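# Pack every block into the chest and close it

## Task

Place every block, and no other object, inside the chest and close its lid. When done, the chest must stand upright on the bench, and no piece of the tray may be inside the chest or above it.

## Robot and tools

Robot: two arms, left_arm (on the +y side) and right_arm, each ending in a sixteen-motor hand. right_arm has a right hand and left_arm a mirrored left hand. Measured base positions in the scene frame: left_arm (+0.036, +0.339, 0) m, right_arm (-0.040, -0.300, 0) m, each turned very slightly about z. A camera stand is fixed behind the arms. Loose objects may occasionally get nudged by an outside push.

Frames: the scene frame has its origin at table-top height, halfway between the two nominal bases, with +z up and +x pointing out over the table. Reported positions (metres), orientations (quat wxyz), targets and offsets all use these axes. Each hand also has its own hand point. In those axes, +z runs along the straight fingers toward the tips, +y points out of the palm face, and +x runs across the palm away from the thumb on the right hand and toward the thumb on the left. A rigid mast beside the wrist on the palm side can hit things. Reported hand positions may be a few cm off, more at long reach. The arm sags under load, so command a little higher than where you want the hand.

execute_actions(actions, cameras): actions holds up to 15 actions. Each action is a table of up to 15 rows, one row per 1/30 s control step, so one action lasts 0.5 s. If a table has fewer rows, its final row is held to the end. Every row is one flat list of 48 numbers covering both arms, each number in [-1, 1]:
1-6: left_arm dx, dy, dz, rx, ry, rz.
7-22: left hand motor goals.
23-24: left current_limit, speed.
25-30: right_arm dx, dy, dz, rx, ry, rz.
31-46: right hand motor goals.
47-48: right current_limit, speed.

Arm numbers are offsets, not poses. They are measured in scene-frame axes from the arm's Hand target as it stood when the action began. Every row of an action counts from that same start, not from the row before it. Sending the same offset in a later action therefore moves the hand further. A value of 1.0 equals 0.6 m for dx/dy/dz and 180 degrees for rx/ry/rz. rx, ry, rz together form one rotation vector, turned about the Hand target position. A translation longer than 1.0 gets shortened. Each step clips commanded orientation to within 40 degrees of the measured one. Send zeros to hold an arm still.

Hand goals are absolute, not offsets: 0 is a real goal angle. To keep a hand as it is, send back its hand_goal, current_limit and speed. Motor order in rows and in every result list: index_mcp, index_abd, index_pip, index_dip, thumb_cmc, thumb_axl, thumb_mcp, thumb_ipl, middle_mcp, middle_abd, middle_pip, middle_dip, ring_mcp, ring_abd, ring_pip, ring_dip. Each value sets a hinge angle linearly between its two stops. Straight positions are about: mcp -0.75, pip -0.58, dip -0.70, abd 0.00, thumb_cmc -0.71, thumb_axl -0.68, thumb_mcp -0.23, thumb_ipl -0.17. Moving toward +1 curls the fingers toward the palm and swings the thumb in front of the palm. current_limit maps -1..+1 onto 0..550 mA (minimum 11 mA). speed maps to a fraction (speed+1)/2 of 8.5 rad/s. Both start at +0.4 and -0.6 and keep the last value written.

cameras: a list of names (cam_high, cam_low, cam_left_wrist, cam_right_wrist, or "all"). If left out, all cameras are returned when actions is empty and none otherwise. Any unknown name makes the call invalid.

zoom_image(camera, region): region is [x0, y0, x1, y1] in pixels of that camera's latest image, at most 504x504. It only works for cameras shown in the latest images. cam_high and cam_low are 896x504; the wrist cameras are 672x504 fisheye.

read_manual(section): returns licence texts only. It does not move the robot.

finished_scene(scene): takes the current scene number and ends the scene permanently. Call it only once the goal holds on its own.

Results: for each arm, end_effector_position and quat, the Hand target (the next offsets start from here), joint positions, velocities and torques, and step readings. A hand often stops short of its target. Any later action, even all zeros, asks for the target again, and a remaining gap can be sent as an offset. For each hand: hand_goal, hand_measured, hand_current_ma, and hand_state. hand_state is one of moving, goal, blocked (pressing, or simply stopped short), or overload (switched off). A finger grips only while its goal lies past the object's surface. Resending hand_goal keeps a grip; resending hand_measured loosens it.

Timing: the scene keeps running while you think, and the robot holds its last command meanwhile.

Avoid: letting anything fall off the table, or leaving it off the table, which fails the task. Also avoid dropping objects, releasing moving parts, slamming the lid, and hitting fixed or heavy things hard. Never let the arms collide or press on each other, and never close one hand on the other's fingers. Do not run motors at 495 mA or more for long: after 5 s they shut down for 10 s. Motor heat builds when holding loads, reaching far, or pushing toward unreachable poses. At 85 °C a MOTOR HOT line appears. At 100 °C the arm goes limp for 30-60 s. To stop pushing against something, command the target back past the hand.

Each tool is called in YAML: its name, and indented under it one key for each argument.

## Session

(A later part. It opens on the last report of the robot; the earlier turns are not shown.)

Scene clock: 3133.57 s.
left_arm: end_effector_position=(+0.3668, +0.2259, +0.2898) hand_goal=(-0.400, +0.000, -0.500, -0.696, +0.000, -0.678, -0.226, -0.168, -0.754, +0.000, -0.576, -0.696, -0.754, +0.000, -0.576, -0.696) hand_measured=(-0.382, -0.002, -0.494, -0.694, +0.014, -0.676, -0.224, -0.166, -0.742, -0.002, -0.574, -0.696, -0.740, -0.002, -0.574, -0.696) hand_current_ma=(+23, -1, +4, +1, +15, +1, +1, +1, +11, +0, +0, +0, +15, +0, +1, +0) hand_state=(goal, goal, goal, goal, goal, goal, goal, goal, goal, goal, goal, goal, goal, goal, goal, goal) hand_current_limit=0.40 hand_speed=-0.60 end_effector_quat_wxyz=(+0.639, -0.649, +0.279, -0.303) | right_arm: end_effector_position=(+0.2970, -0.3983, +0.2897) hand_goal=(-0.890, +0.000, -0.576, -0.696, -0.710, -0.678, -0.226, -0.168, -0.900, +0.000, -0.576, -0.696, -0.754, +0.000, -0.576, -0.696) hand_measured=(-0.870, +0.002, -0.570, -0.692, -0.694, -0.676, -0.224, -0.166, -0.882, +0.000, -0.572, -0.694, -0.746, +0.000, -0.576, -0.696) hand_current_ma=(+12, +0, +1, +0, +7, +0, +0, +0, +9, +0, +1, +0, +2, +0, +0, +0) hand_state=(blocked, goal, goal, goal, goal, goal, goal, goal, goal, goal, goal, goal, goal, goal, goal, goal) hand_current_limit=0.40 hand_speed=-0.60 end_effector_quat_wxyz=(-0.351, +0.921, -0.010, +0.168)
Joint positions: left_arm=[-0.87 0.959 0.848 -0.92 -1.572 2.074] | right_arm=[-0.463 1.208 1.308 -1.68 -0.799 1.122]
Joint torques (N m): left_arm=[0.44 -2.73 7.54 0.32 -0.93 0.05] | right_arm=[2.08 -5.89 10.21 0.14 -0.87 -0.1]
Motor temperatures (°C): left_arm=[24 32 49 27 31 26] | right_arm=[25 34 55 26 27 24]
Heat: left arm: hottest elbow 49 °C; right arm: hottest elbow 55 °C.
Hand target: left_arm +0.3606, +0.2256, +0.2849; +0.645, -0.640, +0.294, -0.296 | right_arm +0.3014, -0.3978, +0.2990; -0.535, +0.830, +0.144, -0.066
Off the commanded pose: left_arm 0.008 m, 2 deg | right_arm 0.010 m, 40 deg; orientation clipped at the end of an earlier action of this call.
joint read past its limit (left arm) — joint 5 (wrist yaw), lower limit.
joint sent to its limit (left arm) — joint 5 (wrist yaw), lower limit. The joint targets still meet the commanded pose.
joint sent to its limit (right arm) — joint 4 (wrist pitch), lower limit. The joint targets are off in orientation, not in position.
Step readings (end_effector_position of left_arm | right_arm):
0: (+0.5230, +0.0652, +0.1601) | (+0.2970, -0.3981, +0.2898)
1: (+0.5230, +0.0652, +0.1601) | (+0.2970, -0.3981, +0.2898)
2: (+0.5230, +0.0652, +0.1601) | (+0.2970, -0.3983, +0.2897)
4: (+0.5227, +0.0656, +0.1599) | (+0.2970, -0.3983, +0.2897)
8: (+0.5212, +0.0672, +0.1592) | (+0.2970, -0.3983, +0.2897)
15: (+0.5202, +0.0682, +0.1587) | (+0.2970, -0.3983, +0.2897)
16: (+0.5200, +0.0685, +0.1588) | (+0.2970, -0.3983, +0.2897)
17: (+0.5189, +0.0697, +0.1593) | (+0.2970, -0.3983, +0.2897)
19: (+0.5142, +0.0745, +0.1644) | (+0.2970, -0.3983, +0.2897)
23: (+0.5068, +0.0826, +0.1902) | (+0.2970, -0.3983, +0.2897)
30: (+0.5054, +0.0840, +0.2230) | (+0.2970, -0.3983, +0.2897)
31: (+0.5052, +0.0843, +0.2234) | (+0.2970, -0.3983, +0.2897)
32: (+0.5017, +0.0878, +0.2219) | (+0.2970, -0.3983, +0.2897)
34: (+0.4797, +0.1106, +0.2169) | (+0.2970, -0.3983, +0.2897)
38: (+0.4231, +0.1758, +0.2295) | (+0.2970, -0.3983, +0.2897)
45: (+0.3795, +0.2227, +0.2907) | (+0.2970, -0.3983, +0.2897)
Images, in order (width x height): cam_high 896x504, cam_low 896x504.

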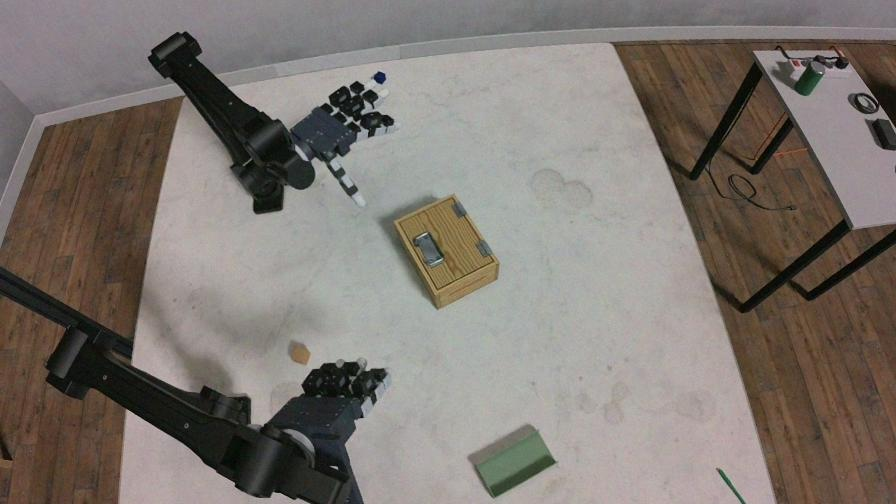

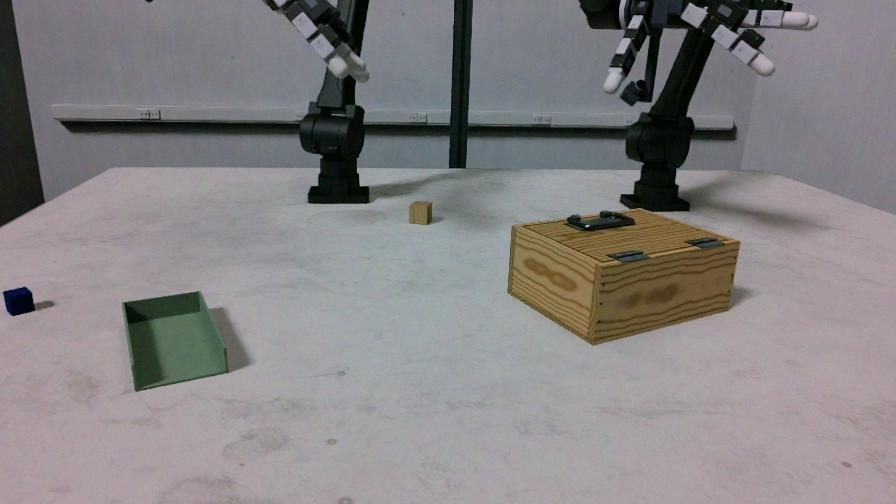

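execute_actions:
  actions:
    - [[-0.16,0.16,0,0,0,0,-0.4,0,-0.5,-0.696,0.6,-0.678,-0.226,-0.168,-0.754,0,-0.576,-0.696,-0.754,0,-0.576,-0.696,0.4,-0.6,0.0,0,0.03,-0.032,0.003,0.031,0.068,-0.1,-0.576,0.681,-0.71,-0.678,-0.226,-0.168,-0.9,0,-0.576,-0.696,0.068,0.1,-0.576,0.681,0.4,-0.6]]
    - [[0,0,0,0,0,0,-0.4,0,-0.5,-0.696,0.6,-0.678,-0.226,-0.168,-0.754,0,-0.576,-0.696,-0.754,0,-0.576,-0.696,0.4,-0.6,0.15,0.35,-0.05,0,0,0,0.068,-0.1,-0.576,0.681,-0.71,-0.678,-0.226,-0.168,-0.9,0,-0.576,-0.696,0.068,0.1,-0.576,0.681,0.4,-0.6]]
    - [[0,0,0,0,0,0,-0.4,0,-0.5,-0.696,0.6,-0.678,-0.226,-0.168,-0.754,0,-0.576,-0.696,-0.754,0,-0.576,-0.696,0.4,-0.6,0.15,0.37,-0.08,0,0,0,0.068,-0.1,-0.576,0.681,-0.71,-0.678,-0.226,-0.168,-0.9,0,-0.576,-0.696,0.068,0.1,-0.576,0.681,0.4,-0.6]]
    - [[0,0,0,0,0,0,-0.4,0,-0.5,-0.696,0.6,-0.678,-0.226,-0.168,-0.754,0,-0.576,-0.696,-0.754,0,-0.576,-0.696,0.4,-0.6,0,0,0,0,0,0,0.068,-0.1,-0.576,0.681,-0.71,-0.678,-0.226,-0.168,-0.9,0,-0.576,-0.696,0.068,0.1,-0.576,0.681,0.4,-0.6]]
  cameras: ["all"]

zoom_image:
  camera: "cam_low"
  region: [500, 120, 700, 260]

zoom_image:
  camera: "cam_high"
  region: [370, 180, 500, 290]

Scene clock: 3173.17 s.
left_arm: end_effector_position=(+0.2698, +0.3209, +0.2887) hand_goal=(-0.400, +0.000, -0.500, -0.696, +0.600, -0.678, -0.226, -0.168, -0.754, +0.000, -0.576, -0.696, -0.754, +0.000, -0.576, -0.696) hand_measured=(-0.382, -0.002, -0.494, -0.694, +0.598, -0.676, -0.224, -0.166, -0.742, -0.002, -0.574, -0.696, -0.740, -0.002, -0.574, -0.696) hand_current_ma=(+21, -1, +4, +1, +0, +1, +1, +1, +11, +0, +0, +0, +15, +0, +1, +0) hand_state=(goal, goal, goal, goal, goal, goal, goal, goal, goal, goal, goal, goal, goal, goal, goal, goal) hand_current_limit=0.40 hand_speed=-0.60 end_effector_quat_wxyz=(+0.633, -0.637, +0.307, -0.315) | right_arm: end_effector_position=(+0.4742, +0.0278, +0.2238) hand_goal=(+0.068, -0.100, -0.576, +0.680, -0.710, -0.678, -0.226, -0.168, -0.900, +0.000, -0.576, -0.696, +0.068, +0.100, -0.576, +0.680) hand_measured=(+0.068, -0.098, -0.574, +0.676, -0.696, -0.676, -0.224, -0.166, -0.886, +0.000, -0.572, -0.694, +0.068, +0.098, -0.576, +0.676) hand_current_ma=(+0, +0, +0, +0, +6, +0, +0, +0, +6, +0, +1, +0, +0, +0, +0, +0) hand_state=(goal, goal, goal, goal, goal, goal, goal, goal, goal, goal, goal, goal, goal, goal, goal, goal) hand_current_limit=0.40 hand_speed=-0.60 end_effector_quat_wxyz=(-0.483, +0.853, +0.167, -0.107)
Joint positions: left_arm=[-0.931 0.495 0.672 -1.222 -1.57 2.084] | right_arm=[0.397 2.022 2.067 -1.647 -1.035 1.56]
Joint torques (N m): left_arm=[0.15 1.38 7.19 0.24 -0.99 0] | right_arm=[1.85 -17.26 12.82 -0.08 -0.97 0.13]
Motor temperatures (°C): left_arm=[24 32 51 27 32 26] | right_arm=[25 34 55 26 28 24]
Heat: left arm: hottest elbow 51 °C; right arm: hottest elbow 55 °C.
Hand target: left_arm +0.2646, +0.3216, +0.2849; +0.645, -0.640, +0.294, -0.296 | right_arm +0.4815, +0.0343, +0.2392; -0.485, +0.851, +0.174, -0.096
Off the commanded pose: left_arm 0.006 m, 3 deg | right_arm 0.018 m, 2 deg; orientation clipped at the end of an earlier action of this call.
joint read past its limit (left arm) — joint 5 (wrist yaw), lower limit.
joint sent to its limit (left arm) — joint 5 (wrist yaw), lower limit. The joint targets are off in orientation, not in position.
Step readings (end_effector_position of left_arm | right_arm):
0: (+0.3668, +0.2259, +0.2898) | (+0.2970, -0.3983, +0.2897)
1: (+0.3665, +0.2262, +0.2893) | (+0.2969, -0.3985, +0.2896)
2: (+0.3636, +0.2295, +0.2869) | (+0.2960, -0.4001, +0.2887)
4: (+0.3493, +0.2458, +0.2773) | (+0.2936, -0.4033, +0.2864)
8: (+0.3108, +0.2909, +0.2680) | (+0.2932, -0.3994, +0.2853)
15: (+0.2809, +0.3214, +0.2876) | (+0.2918, -0.3968, +0.2885)
16: (+0.2788, +0.3219, +0.2883) | (+0.2922, -0.3957, +0.2890)
17: (+0.2770, +0.3219, +0.2887) | (+0.2946, -0.3892, +0.2897)
19: (+0.2748, +0.3212, +0.2890) | (+0.3081, -0.3482, +0.2922)
23: (+0.2722, +0.3199, +0.2891) | (+0.3344, -0.2353, +0.2880)
30: (+0.2706, +0.3203, +0.2891) | (+0.3744, -0.1828, +0.2553)
31: (+0.2705, +0.3203, +0.2891) | (+0.3768, -0.1825, +0.2525)
32: (+0.2704, +0.3203, +0.2891) | (+0.3807, -0.1780, +0.2519)
34: (+0.2702, +0.3204, +0.2890) | (+0.4005, -0.1477, +0.2561)
38: (+0.2701, +0.3206, +0.2889) | (+0.4323, -0.0429, +0.2477)
45: (+0.2699, +0.3208, +0.2888) | (+0.4439, +0.0517, +0.1982)
46: (+0.2699, +0.3208, +0.2888) | (+0.4479, +0.0511, +0.1950)
47: (+0.2699, +0.3208, +0.2888) | (+0.4517, +0.0490, +0.1934)
49: (+0.2699, +0.3208, +0.2887) | (+0.4591, +0.0422, +0.1944)
53: (+0.2698, +0.3209, +0.2887) | (+0.4705, +0.0305, +0.2084)
60: (+0.2698, +0.3209, +0.2887) | (+0.4751, +0.0282, +0.2225)
camera_calibration:
cam_left_wrist: T_world_to_cam=[[-0.48933, 0.624269, 0.60897, -0.274029], [-0.308375, -0.777027, 0.548756, 0.126744], [0.815758, 0.0807315, 0.572732, -0.28942], [0, 0, 0, 1]] pos_world=[0.141091, 0.292917, 0.263084]
cam_right_wrist: T_world_to_cam=[[-0.631096, -0.58835, -0.505531, 0.466787], [-0.208466, -0.499091, 0.8411, -0.124195], [-0.747168, 0.636201, 0.192323, 0.412489], [0, 0, 0, 1]] pos_world=[0.576895, -0.0497763, 0.261105]

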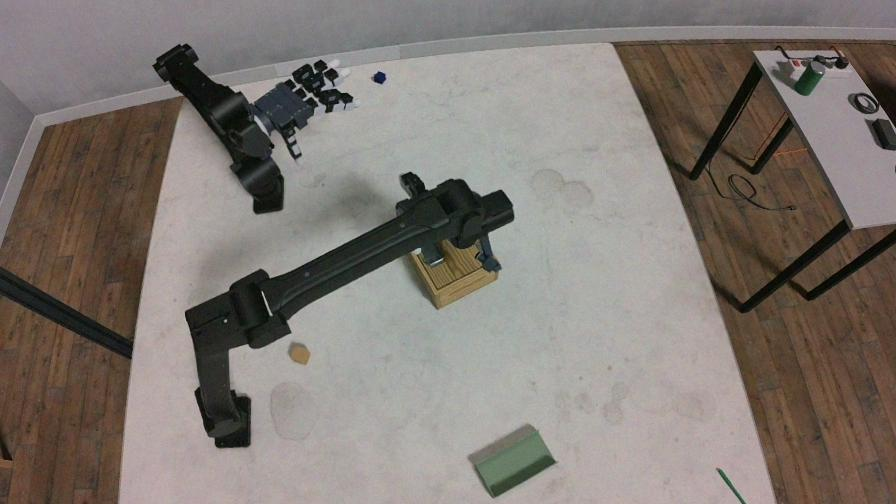

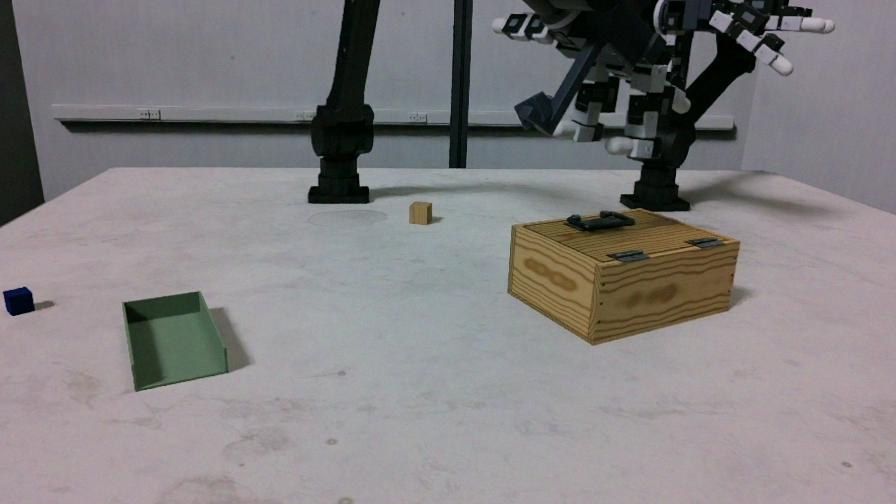

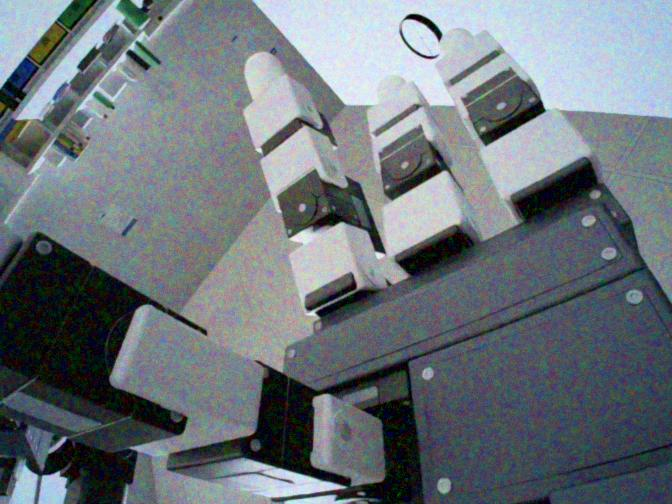

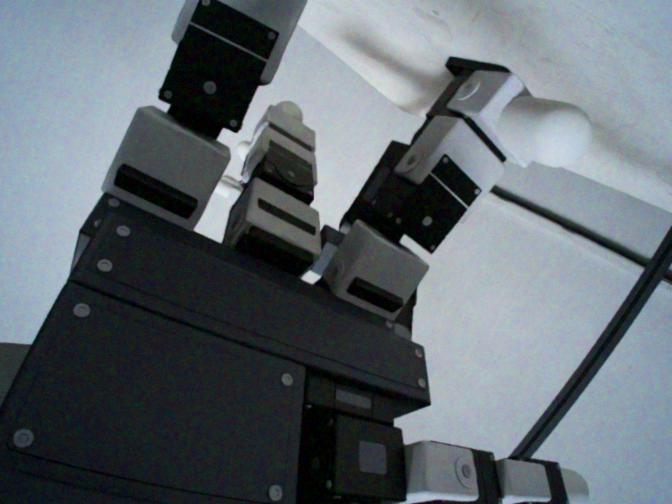

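Scaled by 2.520.

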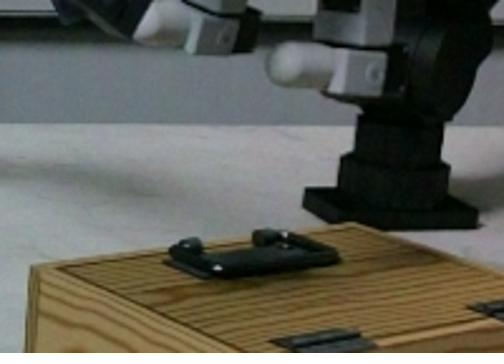

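Scaled by 3.877.

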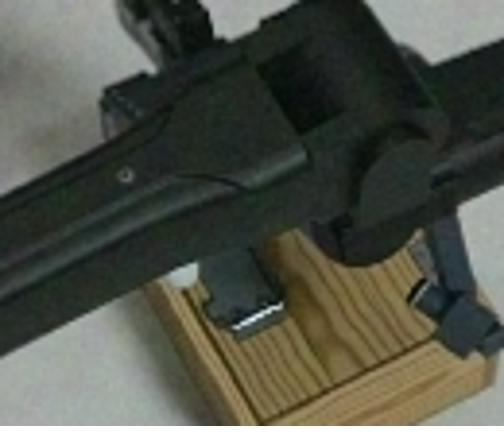

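execute_actions:
  actions:
    - [[0,0,0,0,0,0,-0.4,0,-0.5,-0.696,0.6,-0.678,-0.226,-0.168,-0.754,0,-0.576,-0.696,-0.754,0,-0.576,-0.696,0.4,-0.6,0.007,-0.015,-0.1,0,0,0,0.068,-0.1,-0.576,0.681,-0.71,-0.678,-0.226,-0.168,-0.9,0,-0.576,-0.696,0.068,0.1,-0.576,0.681,0.4,-0.6]]
  cameras: ["all"]

zoom_image:
  camera: "cam_low"
  region: [540, 150, 680, 250]

zoom_image:
  camera: "cam_high"
  region: [380, 210, 480, 290]

zoom_image:
  camera: "cam_right_wrist"
  region: [372, 0, 672, 225]

Scene clock: 3222.73 s.
left_arm: end_effector_position=(+0.2698, +0.3209, +0.2887) hand_goal=(-0.400, +0.000, -0.500, -0.696, +0.600, -0.678, -0.226, -0.168, -0.754, +0.000, -0.576, -0.696, -0.754, +0.000, -0.576, -0.696) hand_measured=(-0.382, -0.002, -0.494, -0.694, +0.598, -0.676, -0.224, -0.166, -0.742, -0.002, -0.574, -0.696, -0.740, -0.002, -0.574, -0.696) hand_current_ma=(+21, -1, +4, +1, +0, +1, +1, +1, +11, +0, +0, +0, +15, +0, +1, +0) hand_state=(goal, goal, goal, goal, goal, goal, goal, goal, goal, goal, goal, goal, goal, goal, goal, goal) hand_current_limit=0.40 hand_speed=-0.60 end_effector_quat_wxyz=(+0.633, -0.637, +0.307, -0.315) | right_arm: end_effector_position=(+0.4781, +0.0292, +0.1719) hand_goal=(+0.068, -0.100, -0.576, +0.680, -0.710, -0.678, -0.226, -0.168, -0.900, +0.000, -0.576, -0.696, +0.068, +0.100, -0.576, +0.680) hand_measured=(+0.068, -0.098, -0.574, +0.676, -0.696, -0.676, -0.224, -0.166, -0.886, +0.000, -0.572, -0.694, +0.068, +0.098, -0.576, +0.676) hand_current_ma=(+0, +0, +0, +0, +6, +0, +0, +0, +6, +0, +1, +0, +0, +0, +0, +0) hand_state=(goal, goal, goal, goal, goal, goal, goal, goal, goal, goal, goal, goal, goal, goal, goal, goal) hand_current_limit=0.40 hand_speed=-0.60 end_effector_quat_wxyz=(-0.482, +0.853, +0.168, -0.112)
Joint positions: left_arm=[-0.931 0.495 0.672 -1.222 -1.57 2.084] | right_arm=[0.397 2.048 1.973 -1.544 -1.035 1.548]
Joint torques (N m): left_arm=[-0.09 1.38 7.15 0.25 -0.97 0] | right_arm=[0.44 -18.84 8.8 0.54 -0.97 -0.06]
Motor temperatures (°C): left_arm=[24 30 53 27 32 26] | right_arm=[25 36 55 26 28 24]
Heat: left arm: hottest elbow 53 °C; right arm: hottest elbow 55 °C.
Hand target: left_arm +0.2646, +0.3216, +0.2849; +0.645, -0.640, +0.294, -0.296 | right_arm +0.4857, +0.0253, +0.1790; -0.485, +0.851, +0.174, -0.096
Off the commanded pose: left_arm 0.006 m, 3 deg | right_arm 0.011 m, 2 deg.
joint read past its limit (left arm) — joint 5 (wrist yaw), lower limit.
joint sent to its limit (left arm) — joint 5 (wrist yaw), lower limit. The joint targets are off in orientation, not in position.
Step readings (end_effector_position of left_arm | right_arm):
0: (+0.2698, +0.3209, +0.2887) | (+0.4741, +0.0278, +0.2238)
1: (+0.2698, +0.3209, +0.2887) | (+0.4741, +0.0278, +0.2238)
2: (+0.2698, +0.3209, +0.2887) | (+0.4749, +0.0281, +0.2232)
4: (+0.2698, +0.3209, +0.2887) | (+0.4776, +0.0292, +0.2175)
8: (+0.2698, +0.3209, +0.2887) | (+0.4762, +0.0286, +0.1939)
15: (+0.2698, +0.3209, +0.2887) | (+0.4774, +0.0289, +0.1720)
camera_calibration:
cam_left_wrist: T_world_to_cam=[[-0.48933, 0.624269, 0.60897, -0.274029], [-0.308375, -0.777027, 0.548756, 0.126744], [0.815758, 0.0807315, 0.572732, -0.28942], [0, 0, 0, 1]] pos_world=[0.141091, 0.292917, 0.263084]
cam_right_wrist: T_world_to_cam=[[-0.63127, -0.593853, -0.498835, 0.442984], [-0.19946, -0.497242, 0.844373, -0.0840148], [-0.749475, 0.632525, 0.195444, 0.425236], [0, 0, 0, 1]] pos_world=[0.581589, -0.0476802, 0.208806]

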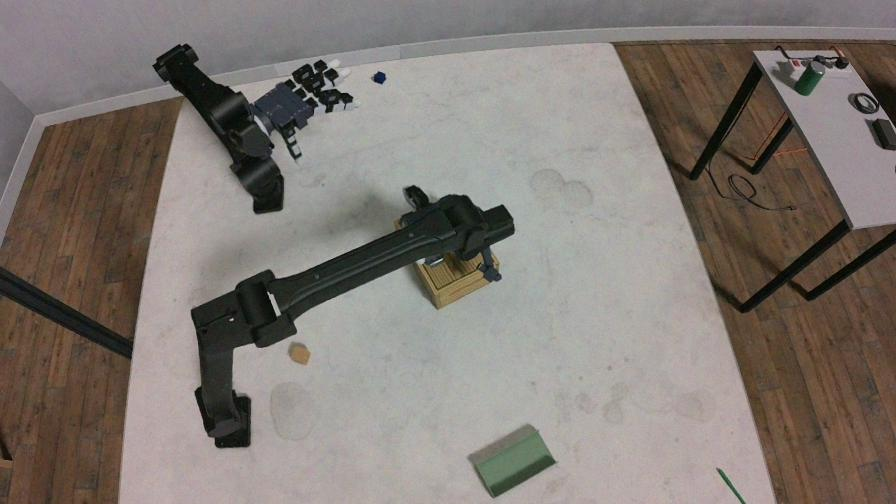

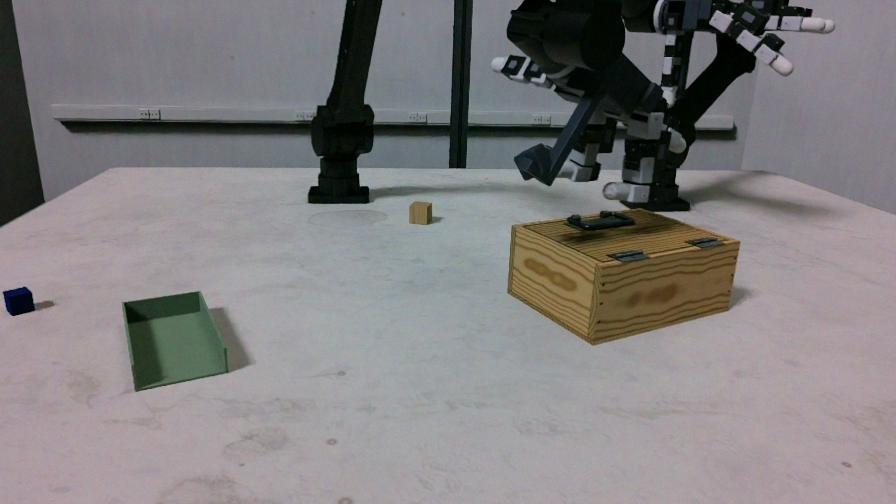

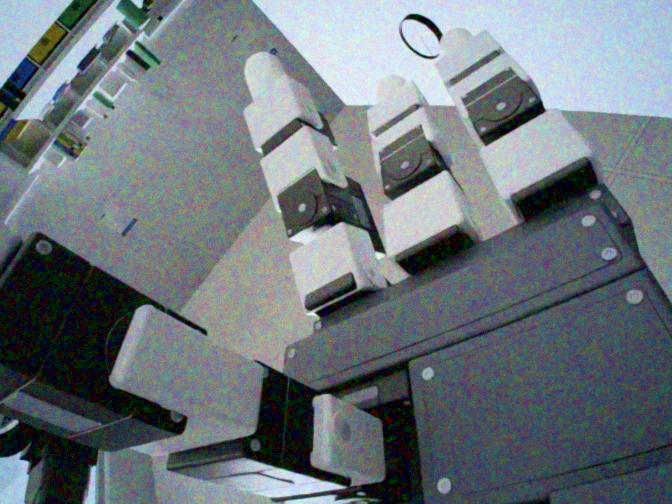

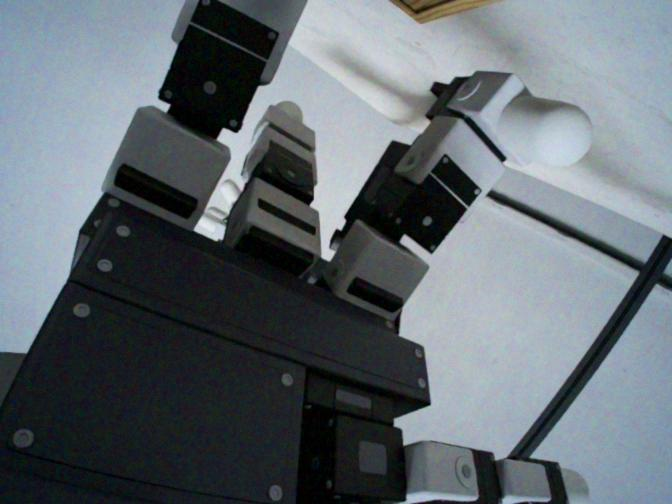

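Scaled by 3.600.

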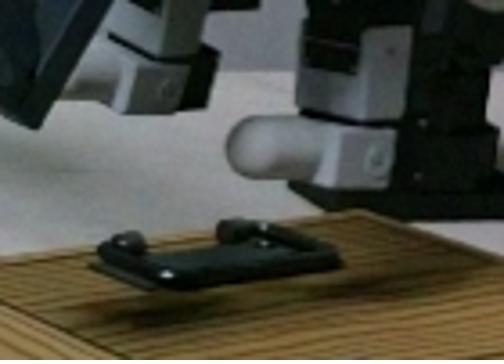

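Scaled by 5.040.

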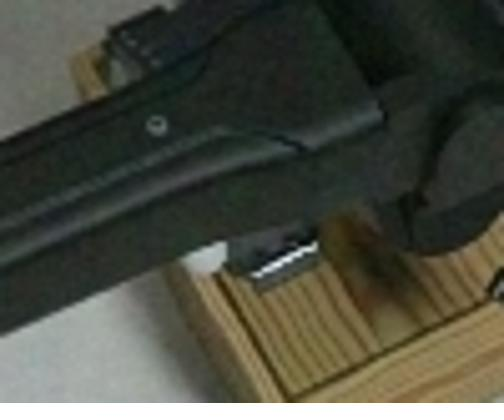

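Scaled by 1.680 from the camera's 672x504 image, which has a finer 960x720 frame.

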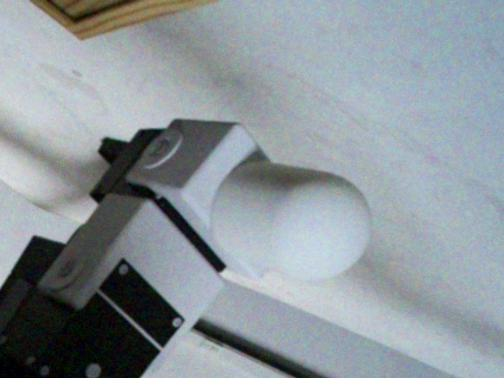

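execute_actions:
  actions:
    - [[0,0,0,0,0,0,-0.4,0,-0.5,-0.696,0.6,-0.678,-0.226,-0.168,-0.754,0,-0.576,-0.696,-0.754,0,-0.576,-0.696,0.4,-0.6,-0.022,0.008,-0.05,0,0,0,0.068,-0.1,-0.576,0.681,-0.71,-0.678,-0.226,-0.168,-0.9,0,-0.576,-0.696,0.068,0.1,-0.576,0.681,0.4,-0.6]]
  cameras: ["cam_high","cam_low"]

zoom_image:
  camera: "cam_low"
  region: [540, 160, 680, 260]

zoom_image:
  camera: "cam_high"
  region: [390, 220, 470, 284]

Scene clock: 3313.53 s.
left_arm: end_effector_position=(+0.2698, +0.3209, +0.2887) hand_goal=(-0.400, +0.000, -0.500, -0.696, +0.600, -0.678, -0.226, -0.168, -0.754, +0.000, -0.576, -0.696, -0.754, +0.000, -0.576, -0.696) hand_measured=(-0.382, -0.002, -0.494, -0.694, +0.598, -0.676, -0.224, -0.166, -0.742, -0.002, -0.574, -0.696, -0.740, -0.002, -0.574, -0.696) hand_current_ma=(+21, -1, +4, +1, +0, +1, +1, +1, +11, +0, +0, +0, +15, +0, +1, +0) hand_state=(goal, goal, goal, goal, goal, goal, goal, goal, goal, goal, goal, goal, goal, goal, goal, goal) hand_current_limit=0.40 hand_speed=-0.60 end_effector_quat_wxyz=(+0.633, -0.637, +0.307, -0.315) | right_arm: end_effector_position=(+0.4731, +0.0271, +0.1336) hand_goal=(+0.068, -0.100, -0.576, +0.680, -0.710, -0.678, -0.226, -0.168, -0.900, +0.000, -0.576, -0.696, +0.068, +0.100, -0.576, +0.680) hand_measured=(+0.068, -0.098, -0.574, +0.676, -0.696, -0.676, -0.224, -0.166, -0.886, +0.000, -0.572, -0.694, +0.068, +0.098, -0.576, +0.676) hand_current_ma=(+0, +0, +0, +0, +6, +0, +0, +0, +6, +0, +1, +0, +0, +0, +0, +0) hand_state=(goal, goal, goal, goal, goal, goal, goal, goal, goal, goal, goal, goal, goal, goal, goal, goal) hand_current_limit=0.40 hand_speed=-0.60 end_effector_quat_wxyz=(-0.483, +0.852, +0.170, -0.107)
Joint positions: left_arm=[-0.931 0.495 0.672 -1.222 -1.57 2.084] | right_arm=[0.397 2.038 1.856 -1.424 -1.035 1.551]
Joint torques (N m): left_arm=[0.15 1.49 7.15 0.27 -0.99 0] | right_arm=[1.79 -19.78 8.23 0.57 -0.99 0.17]
Motor temperatures (°C): left_arm=[24 29 52 27 32 26] | right_arm=[25 45 50 26 28 24]
Heat: left arm: hottest elbow 52 °C; right arm: hottest elbow 50 °C.
Hand target: left_arm +0.2646, +0.3216, +0.2849; +0.645, -0.640, +0.294, -0.296 | right_arm +0.4724, +0.0300, +0.1491; -0.485, +0.851, +0.174, -0.096
Off the commanded pose: left_arm 0.006 m, 3 deg | right_arm 0.016 m, 1 deg.
joint read past its limit (left arm) — joint 5 (wrist yaw), lower limit.
joint sent to its limit (left arm) — joint 5 (wrist yaw), lower limit. The joint targets are off in orientation, not in position.
Step readings (end_effector_position of left_arm | right_arm):
0: (+0.2698, +0.3209, +0.2887) | (+0.4781, +0.0292, +0.1719)
1: (+0.2698, +0.3209, +0.2887) | (+0.4782, +0.0292, +0.1716)
2: (+0.2698, +0.3209, +0.2887) | (+0.4785, +0.0294, +0.1693)
4: (+0.2698, +0.3209, +0.2887) | (+0.4774, +0.0290, +0.1621)
8: (+0.2698, +0.3209, +0.2887) | (+0.4715, +0.0265, +0.1419)
15: (+0.2698, +0.3209, +0.2887) | (+0.4722, +0.0268, +0.1337)
Images, in order (width x height): cam_high 896x504, cam_low 896x504.

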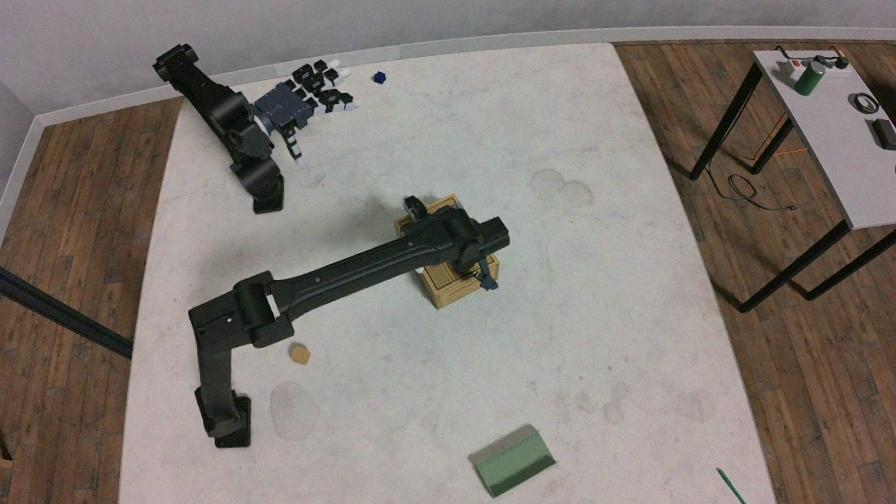

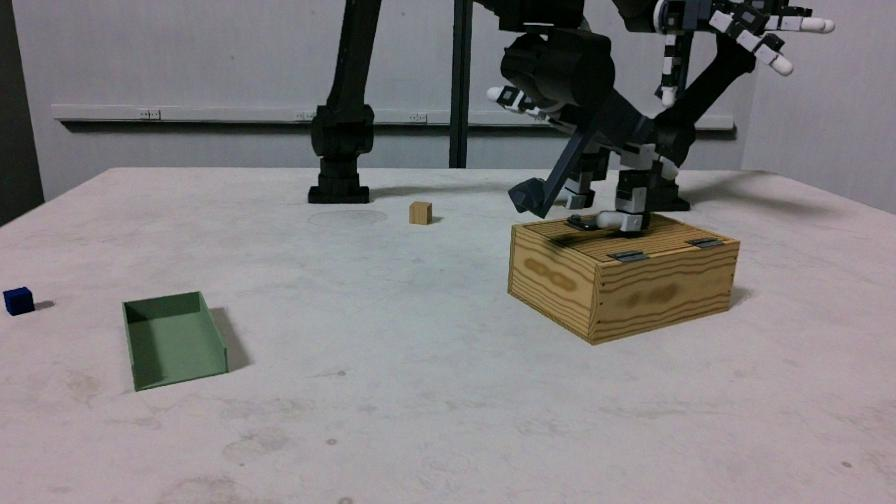

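Scaled by 3.600.

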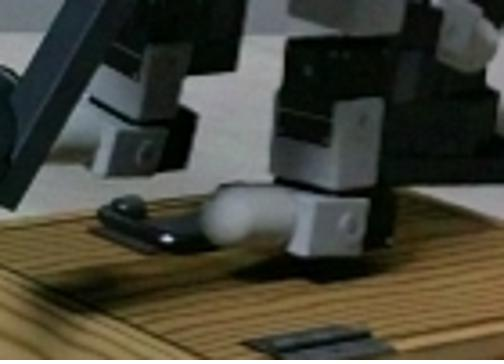

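Scaled by 6.300.

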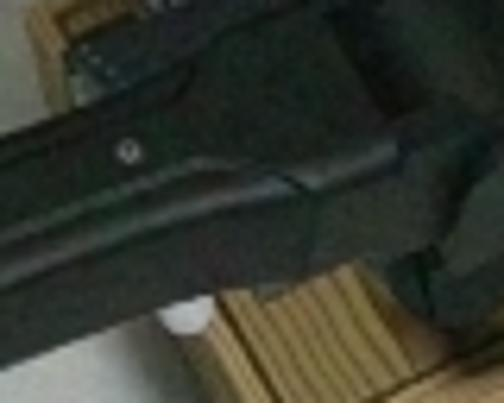

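execute_actions:
  actions:
    - [[0,0,0,0,0,0,-0.4,0,-0.5,-0.696,0.6,-0.678,-0.226,-0.168,-0.754,0,-0.576,-0.696,-0.754,0,-0.576,-0.696,0.4,-0.6,-0.0295,0.031,0.02,0,0,0,0.068,-0.1,-0.576,0.681,-0.71,-0.678,-0.226,-0.168,-0.9,0,-0.576,-0.696,0.068,0.1,-0.576,0.681,0.4,-0.6]]
  cameras: ["cam_high","cam_low"]

zoom_image:
  camera: "cam_low"
  region: [550, 170, 670, 250]

zoom_image:
  camera: "cam_high"
  region: [390, 220, 470, 284]

Scene clock: 3481.00 s.
left_arm: end_effector_position=(+0.2698, +0.3209, +0.2887) hand_goal=(-0.400, +0.000, -0.500, -0.696, +0.600, -0.678, -0.226, -0.168, -0.754, +0.000, -0.576, -0.696, -0.754, +0.000, -0.576, -0.696) hand_measured=(-0.382, -0.002, -0.494, -0.694, +0.598, -0.676, -0.224, -0.166, -0.742, -0.002, -0.574, -0.696, -0.740, -0.002, -0.574, -0.696) hand_current_ma=(+21, -1, +4, +1, +0, +1, +1, +1, +11, +0, +0, +0, +15, +0, +1, +0) hand_state=(goal, goal, goal, goal, goal, goal, goal, goal, goal, goal, goal, goal, goal, goal, goal, goal) hand_current_limit=0.40 hand_speed=-0.60 end_effector_quat_wxyz=(+0.633, -0.637, +0.307, -0.315) | right_arm: end_effector_position=(+0.4554, +0.0465, +0.1461) hand_goal=(+0.068, -0.100, -0.576, +0.680, -0.710, -0.678, -0.226, -0.168, -0.900, +0.000, -0.576, -0.696, +0.068, +0.100, -0.576, +0.680) hand_measured=(+0.068, -0.098, -0.574, +0.676, -0.696, -0.676, -0.224, -0.166, -0.886, +0.000, -0.572, -0.694, +0.068, +0.098, -0.576, +0.676) hand_current_ma=(+0, +0, +0, +0, +6, +0, +0, +0, +6, +0, +1, +0, +0, +0, +0, +0) hand_state=(goal, goal, goal, goal, goal, goal, goal, goal, goal, goal, goal, goal, goal, goal, goal, goal) hand_current_limit=0.40 hand_speed=-0.60 end_effector_quat_wxyz=(-0.483, +0.852, +0.171, -0.107)
Joint positions: left_arm=[-0.931 0.495 0.672 -1.222 -1.57 2.084] | right_arm=[0.437 1.995 1.82 -1.366 -1.035 1.627]
Joint torques (N m): left_arm=[0.26 1.38 7.19 0.25 -1 -0.01] | right_arm=[1.67 -19.37 8.28 0.68 -0.95 0.17]
Heat: left arm: hottest elbow 51 °C; right arm: hottest elbow 49 °C.
Hand target: left_arm +0.2646, +0.3216, +0.2849; +0.645, -0.640, +0.294, -0.296 | right_arm +0.4547, +0.0487, +0.1612; -0.485, +0.851, +0.174, -0.096
Off the commanded pose: left_arm 0.006 m, 3 deg | right_arm 0.015 m, 1 deg.
joint read past its limit (left arm) — joint 5 (wrist yaw), lower limit.
joint sent to its limit (left arm) — joint 5 (wrist yaw), lower limit. The joint targets are off in orientation, not in position.
Step readings (end_effector_position of left_arm | right_arm):
0: (+0.2698, +0.3209, +0.2887) | (+0.4730, +0.0271, +0.1336)
1: (+0.2698, +0.3209, +0.2887) | (+0.4730, +0.0271, +0.1335)
2: (+0.2698, +0.3209, +0.2887) | (+0.4729, +0.0274, +0.1332)
4: (+0.2698, +0.3209, +0.2887) | (+0.4709, +0.0282, +0.1326)
8: (+0.2698, +0.3209, +0.2887) | (+0.4634, +0.0345, +0.1353)
15: (+0.2698, +0.3209, +0.2887) | (+0.4559, +0.0461, +0.1449)
Images, in order (width x height): cam_high 896x504, cam_low 896x504.

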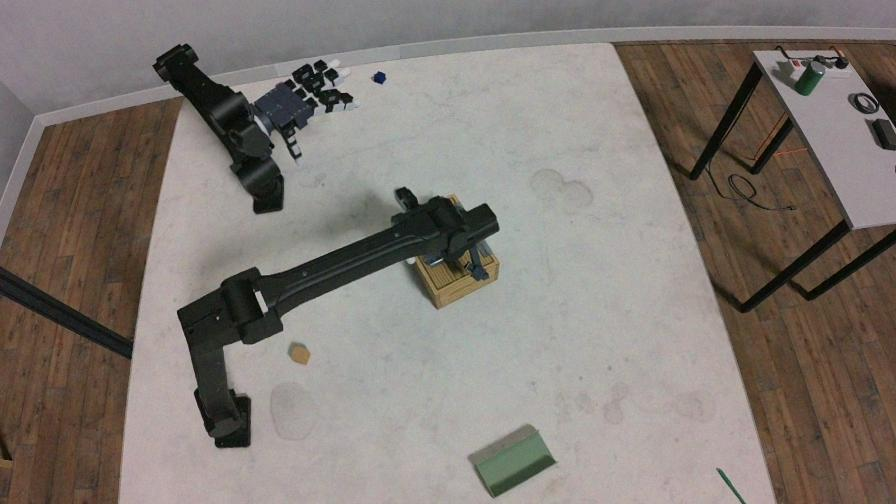

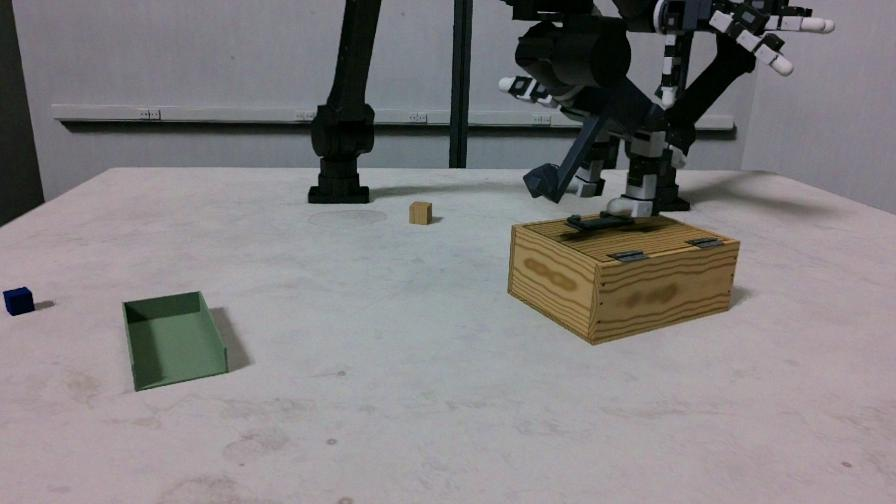

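Scaled by 4.200.

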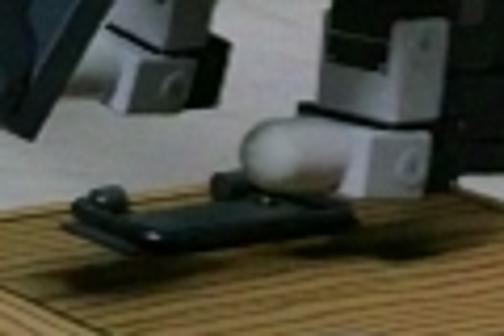

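Scaled by 6.300.

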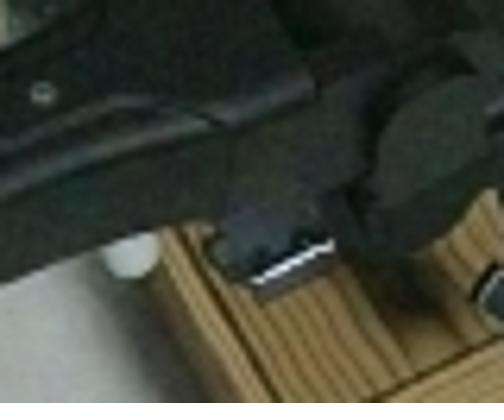

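execute_actions:
  actions:
    - [[0,0,0,0,0,0,-0.4,0,-0.5,-0.696,0.6,-0.678,-0.226,-0.168,-0.754,0,-0.576,-0.696,-0.754,0,-0.576,-0.696,0.4,-0.6,-0.0067,0.015,-0.02,0,0,0,0.068,-0.1,-0.576,0.681,-0.71,-0.678,-0.226,-0.168,-0.9,0,-0.576,-0.696,0.068,0.1,-0.576,0.681,0.4,-0.6]]
  cameras: ["cam_high","cam_low"]

zoom_image:
  camera: "cam_low"
  region: [550, 180, 670, 260]

zoom_image:
  camera: "cam_high"
  region: [390, 220, 470, 284]

Scene clock: 3529.80 s.
left_arm: end_effector_position=(+0.2698, +0.3209, +0.2887) hand_goal=(-0.400, +0.000, -0.500, -0.696, +0.600, -0.678, -0.226, -0.168, -0.754, +0.000, -0.576, -0.696, -0.754, +0.000, -0.576, -0.696) hand_measured=(-0.382, -0.002, -0.494, -0.694, +0.598, -0.676, -0.224, -0.166, -0.742, -0.002, -0.574, -0.696, -0.740, -0.002, -0.574, -0.696) hand_current_ma=(+21, -1, +4, +1, +0, +1, +1, +1, +11, +0, +0, +0, +15, +0, +1, +0) hand_state=(goal, goal, goal, goal, goal, goal, goal, goal, goal, goal, goal, goal, goal, goal, goal, goal) hand_current_limit=0.40 hand_speed=-0.60 end_effector_quat_wxyz=(+0.633, -0.637, +0.307, -0.315) | right_arm: end_effector_position=(+0.4533, +0.0518, +0.1347) hand_goal=(+0.068, -0.100, -0.576, +0.680, -0.710, -0.678, -0.226, -0.168, -0.900, +0.000, -0.576, -0.696, +0.068, +0.100, -0.576, +0.680) hand_measured=(+0.068, -0.098, -0.574, +0.676, -0.696, -0.676, -0.224, -0.166, -0.886, +0.000, -0.572, -0.694, +0.068, +0.098, -0.576, +0.676) hand_current_ma=(+0, +0, +0, +0, +6, +0, +0, +0, +6, +0, +1, +0, +0, +0, +0, +0) hand_state=(goal, goal, goal, goal, goal, goal, goal, goal, goal, goal, goal, goal, goal, goal, goal, goal) hand_current_limit=0.40 hand_speed=-0.60 end_effector_quat_wxyz=(-0.484, +0.853, +0.168, -0.105)
Joint positions: left_arm=[-0.931 0.495 0.672 -1.222 -1.57 2.084] | right_arm=[0.446 1.994 1.787 -1.307 -1.034 1.658]
Joint torques (N m): left_arm=[0.09 1.2 7.16 0.24 -0.99 -0.02] | right_arm=[2.32 -19.14 8.38 0.69 -0.94 0.17]
Heat: left arm: hottest elbow 51 °C; right arm: hottest elbow 49 °C.
Hand target: left_arm +0.2646, +0.3216, +0.2849; +0.645, -0.640, +0.294, -0.296 | right_arm +0.4506, +0.0577, +0.1491; -0.485, +0.851, +0.174, -0.096
Off the commanded pose: left_arm 0.006 m, 3 deg | right_arm 0.016 m, 1 deg.
joint read past its limit (left arm) — joint 5 (wrist yaw), lower limit.
joint sent to its limit (left arm) — joint 5 (wrist yaw), lower limit. The joint targets are off in orientation, not in position.
Step readings (end_effector_position of left_arm | right_arm):
0: (+0.2698, +0.3209, +0.2887) | (+0.4554, +0.0465, +0.1461)
1: (+0.2698, +0.3209, +0.2887) | (+0.4554, +0.0466, +0.1460)
2: (+0.2698, +0.3209, +0.2887) | (+0.4557, +0.0467, +0.1452)
4: (+0.2698, +0.3209, +0.2887) | (+0.4564, +0.0474, +0.1424)
8: (+0.2698, +0.3209, +0.2887) | (+0.4550, +0.0481, +0.1362)
15: (+0.2698, +0.3209, +0.2887) | (+0.4538, +0.0509, +0.1347)
Images, in order (width x height): cam_high 896x504, cam_low 896x504.

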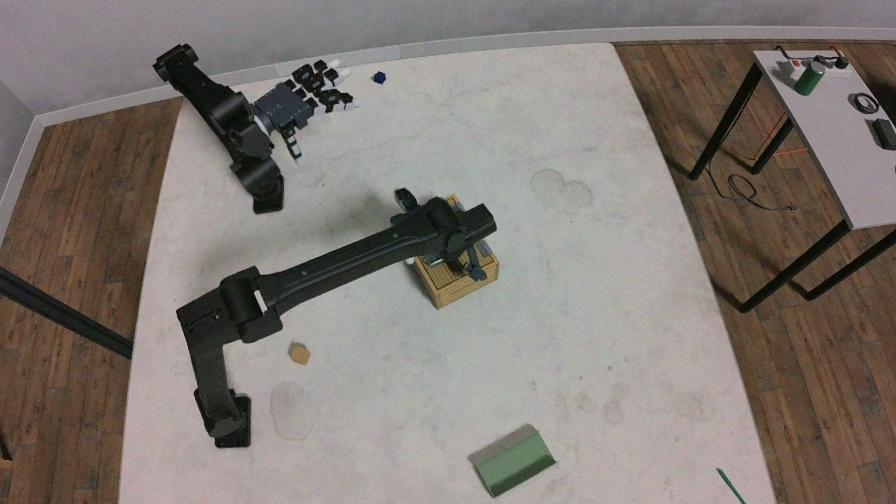

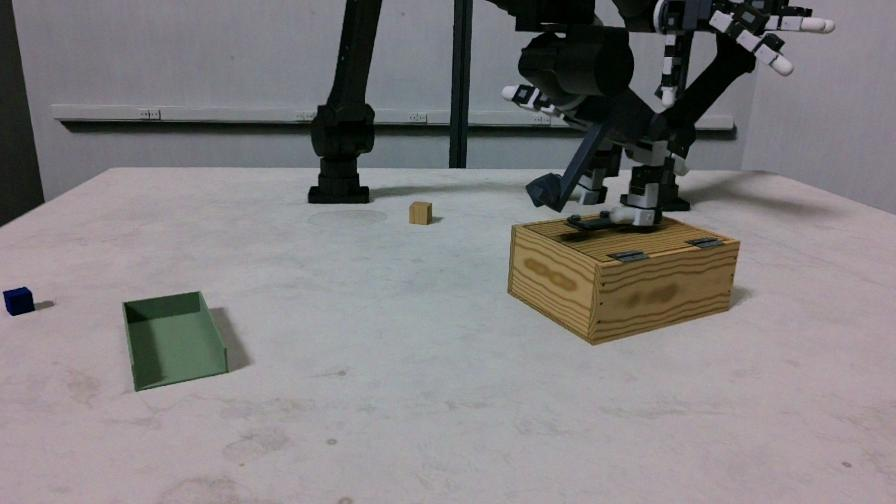

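Scaled by 4.200.

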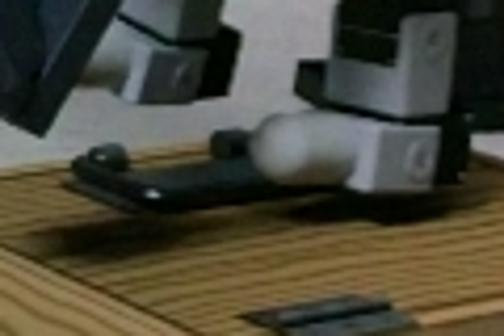

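Scaled by 6.300.

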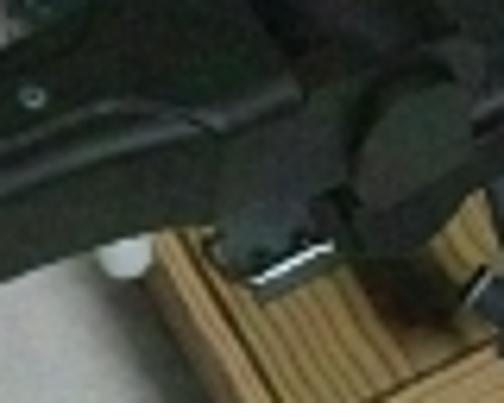

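execute_actions:
  actions:
    - [[0,0,0,0,0,0,-0.4,0,-0.5,-0.696,0.6,-0.678,-0.226,-0.168,-0.754,0,-0.576,-0.696,-0.754,0,-0.576,-0.696,0.4,-0.6,0,0,-0.011,0.004,-0.009,0,0.068,-0.1,-0.576,0.681,-0.71,-0.678,-0.226,-0.168,-0.9,0,-0.576,-0.696,0.068,0.1,-0.576,0.681,0.4,-0.6]]
  cameras: ["cam_high","cam_low"]

zoom_image:
  camera: "cam_low"
  region: [550, 180, 670, 260]

Scene clock: 3557.17 s.
left_arm: end_effector_position=(+0.2698, +0.3209, +0.2887) hand_goal=(-0.400, +0.000, -0.500, -0.696, +0.600, -0.678, -0.226, -0.168, -0.754, +0.000, -0.576, -0.696, -0.754, +0.000, -0.576, -0.696) hand_measured=(-0.382, -0.002, -0.494, -0.694, +0.598, -0.676, -0.224, -0.166, -0.742, -0.002, -0.574, -0.696, -0.740, -0.002, -0.574, -0.696) hand_current_ma=(+21, -1, +4, +1, +0, +1, +1, +1, +11, +0, +0, +0, +15, +0, +1, +0) hand_state=(goal, goal, goal, goal, goal, goal, goal, goal, goal, goal, goal, goal, goal, goal, goal, goal) hand_current_limit=0.40 hand_speed=-0.60 end_effector_quat_wxyz=(+0.633, -0.637, +0.307, -0.315) | right_arm: end_effector_position=(+0.4531, +0.0515, +0.1249) hand_goal=(+0.068, -0.100, -0.576, +0.680, -0.710, -0.678, -0.226, -0.168, -0.900, +0.000, -0.576, -0.696, +0.068, +0.100, -0.576, +0.680) hand_measured=(+0.068, -0.098, -0.574, +0.676, -0.696, -0.676, -0.224, -0.166, -0.886, +0.000, -0.572, -0.694, +0.070, +0.096, -0.576, +0.676) hand_current_ma=(+0, +0, +0, +0, +6, +0, +0, +0, +6, +0, +1, +0, +0, +0, +0, +0) hand_state=(goal, goal, goal, goal, goal, goal, goal, goal, goal, goal, goal, goal, goal, goal, goal, goal) hand_current_limit=0.40 hand_speed=-0.60 end_effector_quat_wxyz=(-0.486, +0.852, +0.173, -0.095)
Joint positions: left_arm=[-0.931 0.495 0.672 -1.222 -1.57 2.084] | right_arm=[0.446 1.982 1.745 -1.25 -1.033 1.659]
Joint torques (N m): left_arm=[0.15 1.38 7.17 0.24 -1 -0.01] | right_arm=[2.37 -19.49 8.34 0.77 -0.92 0.15]
Heat: left arm: hottest elbow 51 °C; right arm: hottest elbow 48 °C.
Hand target: left_arm +0.2646, +0.3216, +0.2849; +0.645, -0.640, +0.294, -0.296 | right_arm +0.4506, +0.0576, +0.1424; -0.488, +0.850, +0.182, -0.083
Off the commanded pose: left_arm 0.006 m, 3 deg | right_arm 0.019 m, 2 deg.
joint read past its limit (left arm) — joint 5 (wrist yaw), lower limit.
joint sent to its limit (left arm) — joint 5 (wrist yaw), lower limit. The joint targets are off in orientation, not in position.
Step readings (end_effector_position of left_arm | right_arm):
0: (+0.2698, +0.3209, +0.2887) | (+0.4532, +0.0517, +0.1347)
1: (+0.2698, +0.3209, +0.2887) | (+0.4533, +0.0518, +0.1346)
2: (+0.2698, +0.3209, +0.2887) | (+0.4536, +0.0519, +0.1338)
4: (+0.2698, +0.3209, +0.2887) | (+0.4536, +0.0519, +0.1313)
8: (+0.2698, +0.3209, +0.2887) | (+0.4523, +0.0512, +0.1251)
15: (+0.2698, +0.3209, +0.2887) | (+0.4531, +0.0515, +0.1253)
Images, in order (width x height): cam_high 896x504, cam_low 896x504.

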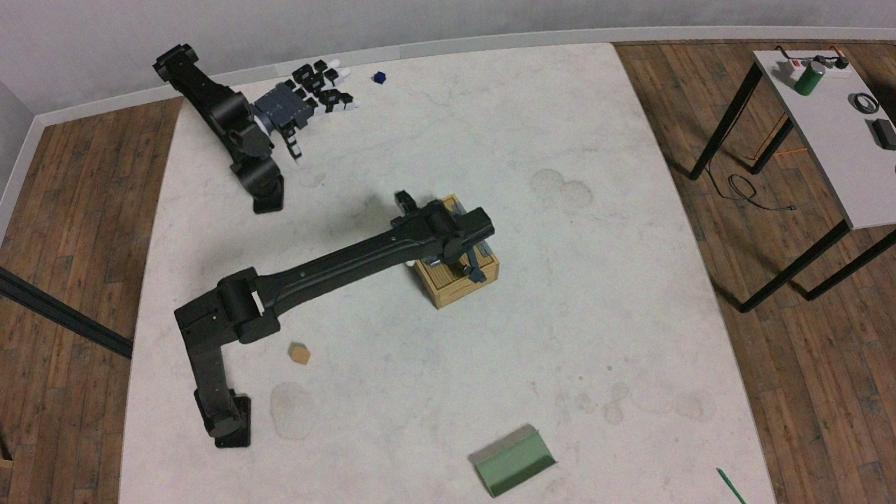

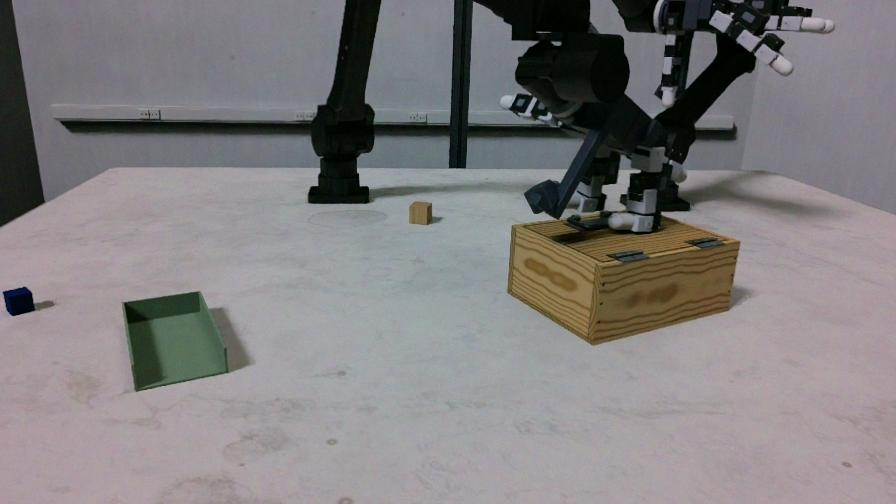

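Scaled by 4.200.

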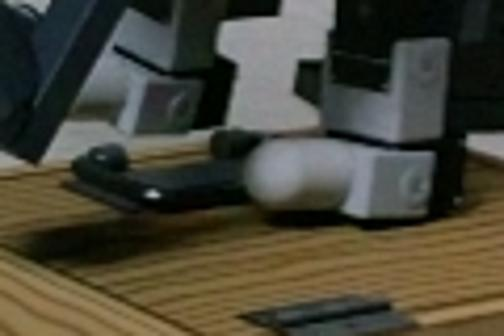

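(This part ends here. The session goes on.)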